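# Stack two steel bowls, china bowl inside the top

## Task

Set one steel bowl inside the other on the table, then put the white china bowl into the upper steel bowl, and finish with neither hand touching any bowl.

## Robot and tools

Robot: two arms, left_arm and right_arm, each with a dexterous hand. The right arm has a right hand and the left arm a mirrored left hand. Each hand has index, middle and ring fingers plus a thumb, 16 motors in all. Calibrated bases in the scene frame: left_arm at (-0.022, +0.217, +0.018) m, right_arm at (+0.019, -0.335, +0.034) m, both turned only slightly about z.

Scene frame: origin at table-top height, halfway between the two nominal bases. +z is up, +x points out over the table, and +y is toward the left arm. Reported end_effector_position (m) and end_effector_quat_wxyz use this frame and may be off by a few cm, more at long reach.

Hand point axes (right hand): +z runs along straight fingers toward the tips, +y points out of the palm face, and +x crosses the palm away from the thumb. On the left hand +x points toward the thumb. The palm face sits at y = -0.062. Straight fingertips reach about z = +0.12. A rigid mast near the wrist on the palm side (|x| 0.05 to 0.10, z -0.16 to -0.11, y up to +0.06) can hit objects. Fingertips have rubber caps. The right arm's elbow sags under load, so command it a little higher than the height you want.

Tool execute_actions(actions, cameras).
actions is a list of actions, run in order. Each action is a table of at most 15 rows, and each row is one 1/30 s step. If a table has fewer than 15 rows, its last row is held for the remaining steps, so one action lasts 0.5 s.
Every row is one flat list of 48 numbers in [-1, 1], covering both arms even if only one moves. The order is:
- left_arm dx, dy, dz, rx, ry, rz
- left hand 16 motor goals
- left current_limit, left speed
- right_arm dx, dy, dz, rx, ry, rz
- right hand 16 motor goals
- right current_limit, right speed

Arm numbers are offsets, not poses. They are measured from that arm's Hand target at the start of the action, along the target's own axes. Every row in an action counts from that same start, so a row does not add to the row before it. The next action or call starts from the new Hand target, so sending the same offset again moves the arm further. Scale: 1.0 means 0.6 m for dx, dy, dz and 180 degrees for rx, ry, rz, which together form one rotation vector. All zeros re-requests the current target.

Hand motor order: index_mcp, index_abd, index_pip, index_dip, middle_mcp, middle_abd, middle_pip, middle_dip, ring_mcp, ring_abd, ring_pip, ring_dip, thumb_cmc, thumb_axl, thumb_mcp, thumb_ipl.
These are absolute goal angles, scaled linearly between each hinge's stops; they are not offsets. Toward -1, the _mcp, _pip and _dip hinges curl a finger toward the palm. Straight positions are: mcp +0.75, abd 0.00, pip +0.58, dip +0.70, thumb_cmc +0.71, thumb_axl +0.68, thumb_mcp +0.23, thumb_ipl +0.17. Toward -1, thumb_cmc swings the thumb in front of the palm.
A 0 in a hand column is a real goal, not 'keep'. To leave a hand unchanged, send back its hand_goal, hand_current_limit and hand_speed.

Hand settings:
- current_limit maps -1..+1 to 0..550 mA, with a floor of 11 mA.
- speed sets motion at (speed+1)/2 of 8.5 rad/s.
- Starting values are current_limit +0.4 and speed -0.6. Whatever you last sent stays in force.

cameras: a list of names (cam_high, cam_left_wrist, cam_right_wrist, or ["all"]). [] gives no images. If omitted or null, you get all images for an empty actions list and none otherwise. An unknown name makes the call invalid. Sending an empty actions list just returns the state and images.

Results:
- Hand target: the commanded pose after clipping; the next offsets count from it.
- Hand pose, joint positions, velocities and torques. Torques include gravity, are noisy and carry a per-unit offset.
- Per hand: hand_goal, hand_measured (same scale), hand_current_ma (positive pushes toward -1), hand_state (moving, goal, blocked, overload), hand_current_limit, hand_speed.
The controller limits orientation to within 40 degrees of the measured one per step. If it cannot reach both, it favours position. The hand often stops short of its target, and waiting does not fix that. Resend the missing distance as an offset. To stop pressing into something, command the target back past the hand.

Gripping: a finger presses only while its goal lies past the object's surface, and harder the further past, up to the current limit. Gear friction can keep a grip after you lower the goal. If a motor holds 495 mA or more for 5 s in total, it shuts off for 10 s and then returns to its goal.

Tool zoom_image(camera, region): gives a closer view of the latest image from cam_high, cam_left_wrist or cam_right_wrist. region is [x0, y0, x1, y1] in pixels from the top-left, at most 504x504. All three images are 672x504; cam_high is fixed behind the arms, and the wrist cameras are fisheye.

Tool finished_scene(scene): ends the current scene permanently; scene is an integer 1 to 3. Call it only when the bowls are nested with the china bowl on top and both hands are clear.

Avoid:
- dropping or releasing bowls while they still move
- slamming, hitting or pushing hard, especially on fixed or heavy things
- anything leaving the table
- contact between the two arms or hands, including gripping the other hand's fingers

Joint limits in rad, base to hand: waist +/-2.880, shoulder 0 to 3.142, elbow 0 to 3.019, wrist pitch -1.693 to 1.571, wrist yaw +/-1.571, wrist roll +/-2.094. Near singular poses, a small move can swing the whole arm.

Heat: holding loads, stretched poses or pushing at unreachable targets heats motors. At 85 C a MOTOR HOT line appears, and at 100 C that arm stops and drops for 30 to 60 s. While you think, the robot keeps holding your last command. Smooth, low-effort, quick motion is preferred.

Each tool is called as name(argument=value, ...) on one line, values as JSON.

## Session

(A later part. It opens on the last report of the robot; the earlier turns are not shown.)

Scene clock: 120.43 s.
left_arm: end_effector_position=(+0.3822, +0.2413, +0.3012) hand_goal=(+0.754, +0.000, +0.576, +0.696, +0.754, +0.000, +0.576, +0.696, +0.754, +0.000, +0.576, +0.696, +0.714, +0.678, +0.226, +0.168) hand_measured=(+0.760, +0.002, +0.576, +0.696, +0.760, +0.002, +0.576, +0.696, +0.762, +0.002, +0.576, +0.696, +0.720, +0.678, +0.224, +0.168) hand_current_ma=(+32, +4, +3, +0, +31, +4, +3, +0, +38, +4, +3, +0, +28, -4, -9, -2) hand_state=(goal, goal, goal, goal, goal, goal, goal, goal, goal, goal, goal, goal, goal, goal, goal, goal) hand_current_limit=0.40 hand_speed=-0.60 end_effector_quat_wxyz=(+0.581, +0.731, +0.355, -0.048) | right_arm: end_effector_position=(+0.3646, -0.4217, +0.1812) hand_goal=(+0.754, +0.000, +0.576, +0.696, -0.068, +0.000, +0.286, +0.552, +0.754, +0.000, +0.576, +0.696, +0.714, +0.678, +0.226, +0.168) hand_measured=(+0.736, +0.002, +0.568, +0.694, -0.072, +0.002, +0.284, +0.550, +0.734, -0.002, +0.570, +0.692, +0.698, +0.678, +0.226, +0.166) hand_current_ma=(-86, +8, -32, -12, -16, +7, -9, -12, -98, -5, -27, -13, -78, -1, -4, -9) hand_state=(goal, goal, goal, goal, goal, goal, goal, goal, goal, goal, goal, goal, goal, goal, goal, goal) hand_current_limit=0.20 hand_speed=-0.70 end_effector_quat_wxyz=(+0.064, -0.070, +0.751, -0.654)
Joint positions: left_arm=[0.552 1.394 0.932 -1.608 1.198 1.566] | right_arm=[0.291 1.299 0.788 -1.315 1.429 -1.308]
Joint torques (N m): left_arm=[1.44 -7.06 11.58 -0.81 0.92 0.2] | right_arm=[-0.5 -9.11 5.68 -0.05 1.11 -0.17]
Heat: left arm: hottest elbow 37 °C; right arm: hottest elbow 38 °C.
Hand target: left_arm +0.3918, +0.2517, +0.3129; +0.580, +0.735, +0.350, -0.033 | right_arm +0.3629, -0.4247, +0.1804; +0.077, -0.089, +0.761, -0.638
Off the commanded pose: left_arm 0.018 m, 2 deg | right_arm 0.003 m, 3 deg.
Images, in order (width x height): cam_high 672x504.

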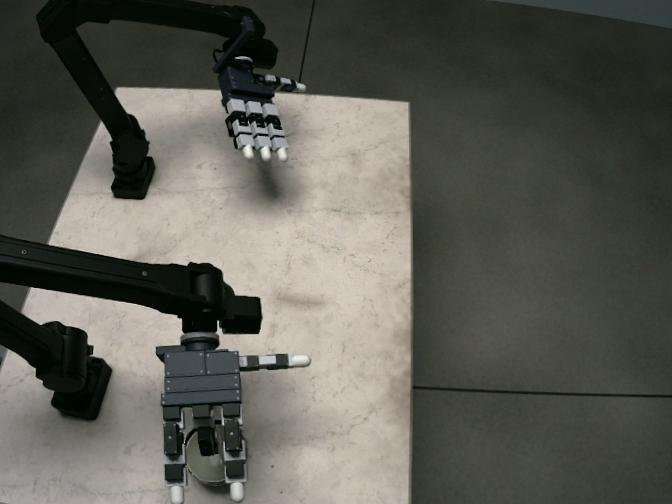

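execute_actions(actions=[[[0,0,0,0,0,0,0.754,0,0.576,0.696,0.754,0,0.576,0.696,0.754,0,0.576,0.696,0.714,0.678,0.226,0.168,0.4,-0.6, 0.0067,0.0489,0.0105,0,0,0,0.754,0,0.576,0.696,-0.068,0,0.285,0.551,0.754,0,0.576,0.696,0.714,0.677,0.225,0.168,0.2,-0.7]],[[0,0,0,0,0,0,0.754,0,0.576,0.696,0.754,0,0.576,0.696,0.754,0,0.576,0.696,0.714,0.678,0.226,0.168,0.4,-0.6, 0.0067,0.0489,0.0105,0,0,0,0.754,0,0.576,0.696,-0.068,0,0.285,0.551,0.754,0,0.576,0.696,0.714,0.677,0.225,0.168,0.2,-0.7]],[[0,0,0,0,0,0,0.754,0,0.576,0.696,0.754,0,0.576,0.696,0.754,0,0.576,0.696,0.714,0.678,0.226,0.168,0.4,-0.6, 0,0.0246,0.0042,0,0,0,0.754,0,0.576,0.696,-0.068,0,0.285,0.551,0.754,0,0.576,0.696,0.714,0.677,0.225,0.168,0.2,-0.7]]], cameras=["cam_high"])

zoom_image(camera="cam_high", region=[170, 414, 260, 504])

Scene clock: 123.37 s.
left_arm: end_effector_position=(+0.3822, +0.2413, +0.3012) hand_goal=(+0.754, +0.000, +0.576, +0.696, +0.754, +0.000, +0.576, +0.696, +0.754, +0.000, +0.576, +0.696, +0.714, +0.678, +0.226, +0.168) hand_measured=(+0.760, +0.002, +0.576, +0.696, +0.760, +0.002, +0.576, +0.696, +0.762, +0.002, +0.576, +0.696, +0.720, +0.678, +0.224, +0.168) hand_current_ma=(+32, +4, +3, +0, +31, +4, +3, +0, +38, +4, +3, +0, +28, -4, -9, -2) hand_state=(goal, goal, goal, goal, goal, goal, goal, goal, goal, goal, goal, goal, goal, goal, goal, goal) hand_current_limit=0.40 hand_speed=-0.60 end_effector_quat_wxyz=(+0.581, +0.731, +0.355, -0.048) | right_arm: end_effector_position=(+0.3576, -0.4262, +0.1089) hand_goal=(+0.754, +0.000, +0.576, +0.696, -0.068, +0.000, +0.286, +0.552, +0.754, +0.000, +0.576, +0.696, +0.714, +0.678, +0.226, +0.168) hand_measured=(+0.736, +0.002, +0.568, +0.694, -0.072, +0.002, +0.284, +0.550, +0.734, -0.002, +0.570, +0.692, +0.698, +0.678, +0.226, +0.166) hand_current_ma=(-86, +7, -32, -12, -16, +7, -9, -12, -98, -5, -27, -13, -78, -1, -4, -9) hand_state=(goal, goal, goal, goal, goal, goal, goal, goal, goal, goal, goal, goal, goal, goal, goal, goal) hand_current_limit=0.20 hand_speed=-0.70 end_effector_quat_wxyz=(+0.081, -0.085, +0.760, -0.640)
Joint positions: left_arm=[0.552 1.394 0.932 -1.608 1.198 1.566] | right_arm=[0.265 1.291 0.566 -0.635 1.398 -1.77]
Joint torques (N m): left_arm=[1.67 -7.24 11.52 -0.83 0.91 0.22] | right_arm=[0.32 -6.36 5.2 0.77 0.97 -0.2]
Heat: left arm: hottest elbow 37 °C; right arm: hottest elbow 38 °C.
Hand target: left_arm +0.3918, +0.2517, +0.3129; +0.580, +0.735, +0.350, -0.033 | right_arm +0.3558, -0.4285, +0.1054; +0.077, -0.089, +0.761, -0.638
Off the commanded pose: left_arm 0.018 m, 2 deg | right_arm 0.004 m, 1 deg.
Images, in order (width x height): cam_high 672x504.

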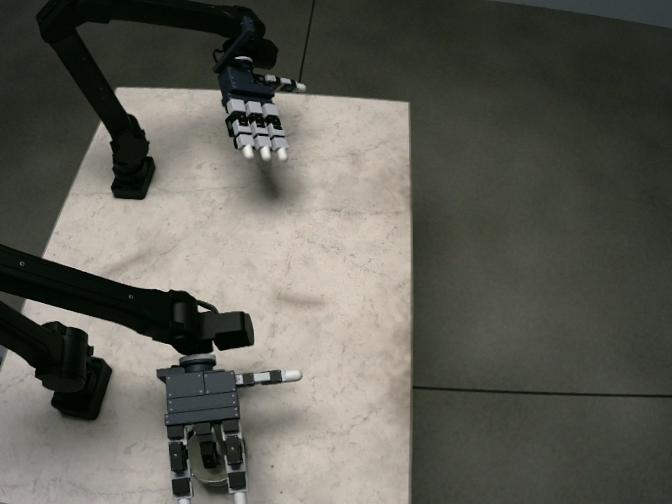

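Scaled by 5.600 from the camera's 672x504 image, which has a finer 960x720 frame.

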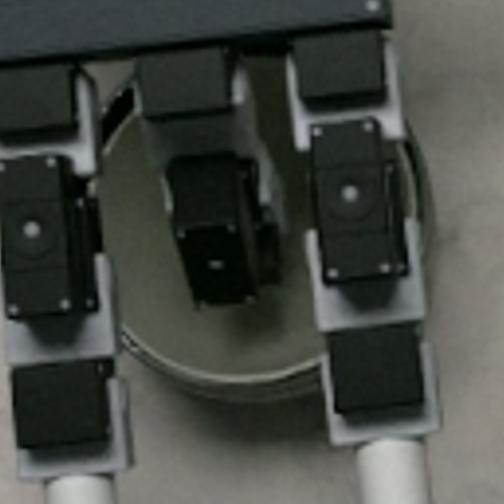

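execute_actions(actions=[[[0,0,0,0,0,0,0.754,0,0.576,0.696,0.754,0,0.576,0.696,0.754,0,0.576,0.696,0.714,0.678,0.226,0.168,0.4,-0.6, 0,0.0205,0.0035,0,0,0,0.754,0,0.576,0.696,-0.068,0,0.285,0.551,0.754,0,0.576,0.696,0.714,0.677,0.225,0.168,0.1,-0.7]],[[0,0,0,0,0,0,0.754,0,0.576,0.696,0.754,0,0.576,0.696,0.754,0,0.576,0.696,0.714,0.678,0.226,0.168,0.4,-0.6, 0,0.0082,0.0014,0,0,0,0.754,0,0.576,0.696,-0.068,0,0.285,0.551,0.754,0,0.576,0.696,0.714,0.677,0.225,0.168,0.1,-0.7]]], cameras=[])

execute_actions(actions=[[[0,0,0,0,0,0,0.754,0,0.576,0.696,0.754,0,0.576,0.696,0.754,0,0.576,0.696,0.714,0.678,0.226,0.168,0.4,-0.6, 0,0.0123,0.002,0,0,0,0.754,0,0.576,0.696,-0.068,0,0.285,0.551,0.754,0,0.576,0.696,0.714,0.677,0.225,0.168,0.1,-0.7]]], cameras=["cam_high"])

Scene clock: 125.10 s.
left_arm: end_effector_position=(+0.3822, +0.2413, +0.3012) hand_goal=(+0.754, +0.000, +0.576, +0.696, +0.754, +0.000, +0.576, +0.696, +0.754, +0.000, +0.576, +0.696, +0.714, +0.678, +0.226, +0.168) hand_measured=(+0.760, +0.002, +0.576, +0.696, +0.760, +0.002, +0.576, +0.696, +0.762, +0.002, +0.576, +0.696, +0.720, +0.678, +0.224, +0.168) hand_current_ma=(+32, +4, +3, +0, +31, +4, +3, +0, +38, +4, +3, +0, +28, -4, -9, -2) hand_state=(goal, goal, goal, goal, goal, goal, goal, goal, goal, goal, goal, goal, goal, goal, goal, goal) hand_current_limit=0.40 hand_speed=-0.60 end_effector_quat_wxyz=(+0.581, +0.731, +0.355, -0.048) | right_arm: end_effector_position=(+0.3593, -0.4266, +0.0988) hand_goal=(+0.754, +0.000, +0.576, +0.696, -0.068, +0.000, +0.286, +0.552, +0.754, +0.000, +0.576, +0.696, +0.714, +0.678, +0.226, +0.168) hand_measured=(+0.736, +0.002, +0.568, +0.694, -0.074, -0.016, +0.278, +0.546, +0.734, -0.002, +0.570, +0.692, +0.698, +0.678, +0.226, +0.166) hand_current_ma=(-86, +7, -32, -12, -29, -60, -35, -27, -98, -5, -27, -13, -78, -1, -4, -9) hand_state=(goal, goal, goal, goal, goal, goal, goal, goal, goal, goal, goal, goal, goal, goal, goal, goal) hand_current_limit=0.10 hand_speed=-0.70 end_effector_quat_wxyz=(+0.085, -0.084, +0.758, -0.641)
Joint positions: left_arm=[0.552 1.394 0.932 -1.608 1.198 1.566] | right_arm=[0.264 1.312 0.542 -0.54 1.401 -1.814]
Joint torques (N m): left_arm=[1.55 -7.36 11.54 -0.8 0.91 0.21] | right_arm=[-0.79 -5.25 4.68 1.22 0.72 -0.06]
Heat: left arm: hottest elbow 37 °C; right arm: hottest elbow 38 °C.
Hand target: left_arm +0.3918, +0.2517, +0.3129; +0.580, +0.735, +0.350, -0.033 | right_arm +0.3559, -0.4284, +0.0880; +0.077, -0.089, +0.761, -0.638
Off the commanded pose: left_arm 0.018 m, 2 deg | right_arm 0.011 m, 1 deg.
No camera images: "cameras" was empty.

Scene clock: 125.80 s.
left_arm: end_effector_position=(+0.3822, +0.2413, +0.3012) hand_goal=(+0.754, +0.000, +0.576, +0.696, +0.754, +0.000, +0.576, +0.696, +0.754, +0.000, +0.576, +0.696, +0.714, +0.678, +0.226, +0.168) hand_measured=(+0.760, +0.002, +0.576, +0.696, +0.760, +0.002, +0.576, +0.696, +0.762, +0.002, +0.576, +0.696, +0.720, +0.678, +0.224, +0.168) hand_current_ma=(+32, +4, +3, +0, +31, +4, +3, +0, +38, +4, +3, +0, +28, -4, -9, -2) hand_state=(goal, goal, goal, goal, goal, goal, goal, goal, goal, goal, goal, goal, goal, goal, goal, goal) hand_current_limit=0.40 hand_speed=-0.60 end_effector_quat_wxyz=(+0.581, +0.731, +0.355, -0.048) | right_arm: end_effector_position=(+0.3608, -0.4276, +0.0975) hand_goal=(+0.754, +0.000, +0.576, +0.696, -0.068, +0.000, +0.286, +0.552, +0.754, +0.000, +0.576, +0.696, +0.714, +0.678, +0.226, +0.168) hand_measured=(+0.736, +0.002, +0.568, +0.694, -0.078, -0.028, +0.268, +0.538, +0.734, -0.002, +0.570, +0.692, +0.698, +0.678, +0.226, +0.166) hand_current_ma=(-86, +7, -32, -12, -51, -118, -79, -67, -98, -5, -27, -13, -78, -1, -4, -9) hand_state=(goal, goal, goal, goal, goal, blocked, goal, goal, goal, goal, goal, goal, goal, goal, goal, goal) hand_current_limit=0.10 hand_speed=-0.70 end_effector_quat_wxyz=(+0.086, -0.082, +0.755, -0.645)
Joint positions: left_arm=[0.552 1.394 0.932 -1.608 1.198 1.566] | right_arm=[0.264 1.323 0.54 -0.521 1.412 -1.817]
Joint torques (N m): left_arm=[1.55 -7.12 11.55 -0.73 0.91 0.22] | right_arm=[-0.73 -4.07 4.33 1.52 0.37 0.04]
Heat: left arm: hottest elbow 37 °C; right arm: hottest elbow 38 °C.
Hand target: left_arm +0.3918, +0.2517, +0.3129; +0.580, +0.735, +0.350, -0.033 | right_arm +0.3558, -0.4284, +0.0805; +0.077, -0.089, +0.761, -0.638
Off the commanded pose: left_arm 0.018 m, 2 deg | right_arm 0.018 m, 2 deg.
Images, in order (width x height): cam_high 672x504.

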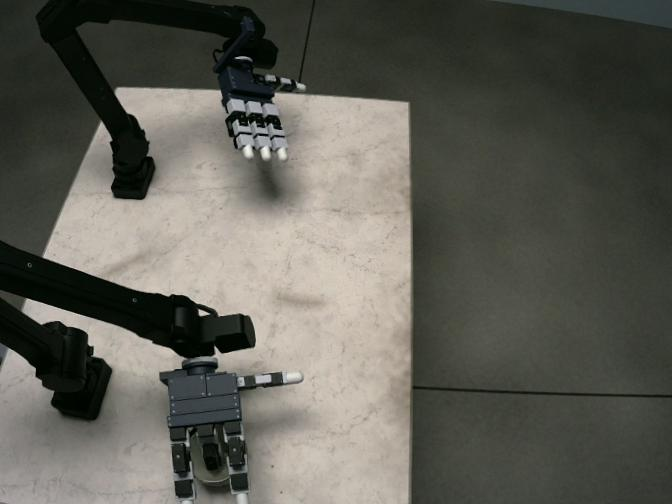

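execute_actions(actions=[[[0,0,0,0,0,0,0.754,0,0.576,0.696,0.754,0,0.576,0.696,0.754,0,0.576,0.696,0.714,0.678,0.226,0.168,0.4,-0.6, 0,-0.05,-0.009,0,0,0,0.754,0,0.576,0.696,-0.068,0,0.285,0.551,0.754,0,0.576,0.696,0.714,0.677,0.225,0.168,0.1,-0.7]],[[0,0,0,0,0,0,0.754,0,0.576,0.696,0.754,0,0.576,0.696,0.754,0,0.576,0.696,0.714,0.678,0.226,0.168,0.4,-0.6, 0,-0.12,-0.02,0,0,0,0.754,0,0.576,0.696,-0.068,0,0.285,0.551,0.754,0,0.576,0.696,0.714,0.677,0.225,0.168,0.1,-0.7]],[[0,0,0,0,0,0,0.754,0,0.576,0.696,0.754,0,0.576,0.696,0.754,0,0.576,0.696,0.714,0.678,0.226,0.168,0.4,-0.6, -0.01,-0.05,-0.14,0,0,0,0.754,0,0.576,0.696,-0.068,0,0.285,0.551,0.754,0,0.576,0.696,0.714,0.677,0.225,0.168,0.1,-0.7]],[[0,0,0,0,0,0,0.754,0,0.576,0.696,0.754,0,0.576,0.696,0.754,0,0.576,0.696,0.714,0.678,0.226,0.168,0.4,-0.6, -0.01,0,-0.16,0,0,0,0.754,0,0.576,0.696,-0.068,0,0.285,0.551,0.754,0,0.576,0.696,0.714,0.677,0.225,0.168,0.1,-0.7]]], cameras=["cam_high"])

zoom_image(camera="cam_high", region=[180, 418, 250, 488])

zoom_image(camera="cam_high", region=[195, 464, 225, 494])

Scene clock: 129.27 s.
left_arm: end_effector_position=(+0.3822, +0.2413, +0.3012) hand_goal=(+0.754, +0.000, +0.576, +0.696, +0.754, +0.000, +0.576, +0.696, +0.754, +0.000, +0.576, +0.696, +0.714, +0.678, +0.226, +0.168) hand_measured=(+0.760, +0.002, +0.576, +0.696, +0.760, +0.002, +0.576, +0.696, +0.762, +0.002, +0.576, +0.696, +0.720, +0.678, +0.224, +0.168) hand_current_ma=(+32, +4, +3, +0, +31, +4, +3, +0, +38, +4, +3, +0, +28, -4, -9, -2) hand_state=(goal, goal, goal, goal, goal, goal, goal, goal, goal, goal, goal, goal, goal, goal, goal, goal) hand_current_limit=0.40 hand_speed=-0.60 end_effector_quat_wxyz=(+0.581, +0.731, +0.355, -0.048) | right_arm: end_effector_position=(+0.3195, -0.2662, +0.2347) hand_goal=(+0.754, +0.000, +0.576, +0.696, -0.068, +0.000, +0.286, +0.552, +0.754, +0.000, +0.576, +0.696, +0.714, +0.678, +0.226, +0.168) hand_measured=(+0.736, +0.002, +0.568, +0.694, -0.072, -0.002, +0.284, +0.550, +0.734, -0.002, +0.570, +0.692, +0.698, +0.678, +0.224, +0.166) hand_current_ma=(-85, +7, -32, -12, -16, -8, -7, -12, -97, -5, -27, -13, -75, -1, -8, -9) hand_state=(goal, goal, goal, goal, goal, goal, goal, goal, goal, goal, goal, goal, goal, goal, goal, goal) hand_current_limit=0.10 hand_speed=-0.70 end_effector_quat_wxyz=(+0.156, -0.213, +0.796, -0.545)
Joint positions: left_arm=[0.552 1.394 0.932 -1.608 1.198 1.566] | right_arm=[0.743 1.141 0.899 -1.673 1.181 -1.183]
Joint torques (N m): left_arm=[1.85 -7.36 11.59 -0.84 0.9 0.19] | right_arm=[-0.09 -5.25 8.96 -0.68 0.79 0]
Heat: left arm: hottest elbow 37 °C; right arm: hottest elbow 38 °C.
Hand target: left_arm +0.3918, +0.2517, +0.3129; +0.580, +0.735, +0.350, -0.033 | right_arm +0.3268, -0.2590, +0.2449; +0.077, -0.089, +0.761, -0.638
Off the commanded pose: left_arm 0.018 m, 2 deg | right_arm 0.014 m, 20 deg.
joint sent to its limit (right arm) — joint 4 (wrist pitch), lower limit. The joint targets are off in orientation, not in position.
Images, in order (width x height): cam_high 672x504.

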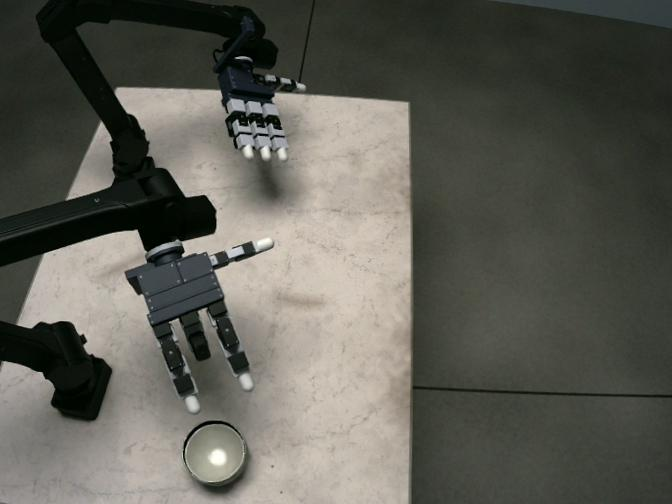

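Scaled by 7.200 from the camera's 672x504 image, which has a finer 960x720 frame.

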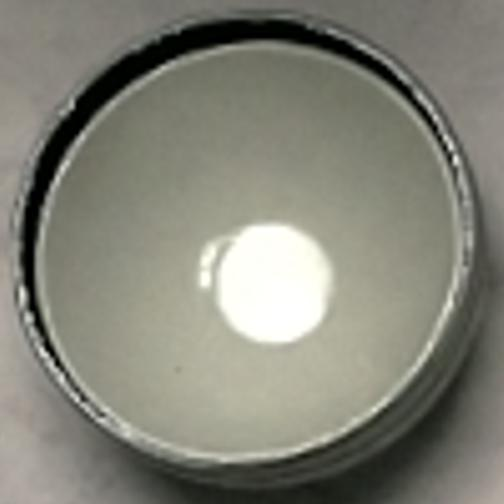

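Scaled by 16.800 from the camera's 672x504 image, which has a finer 960x720 frame.

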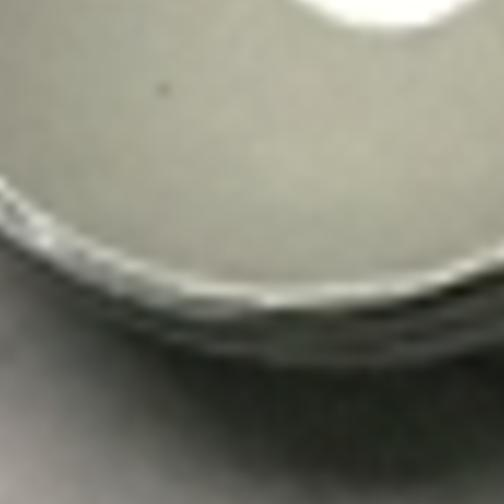

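finished_scene(scene=2)

The scene is finished: the task was done.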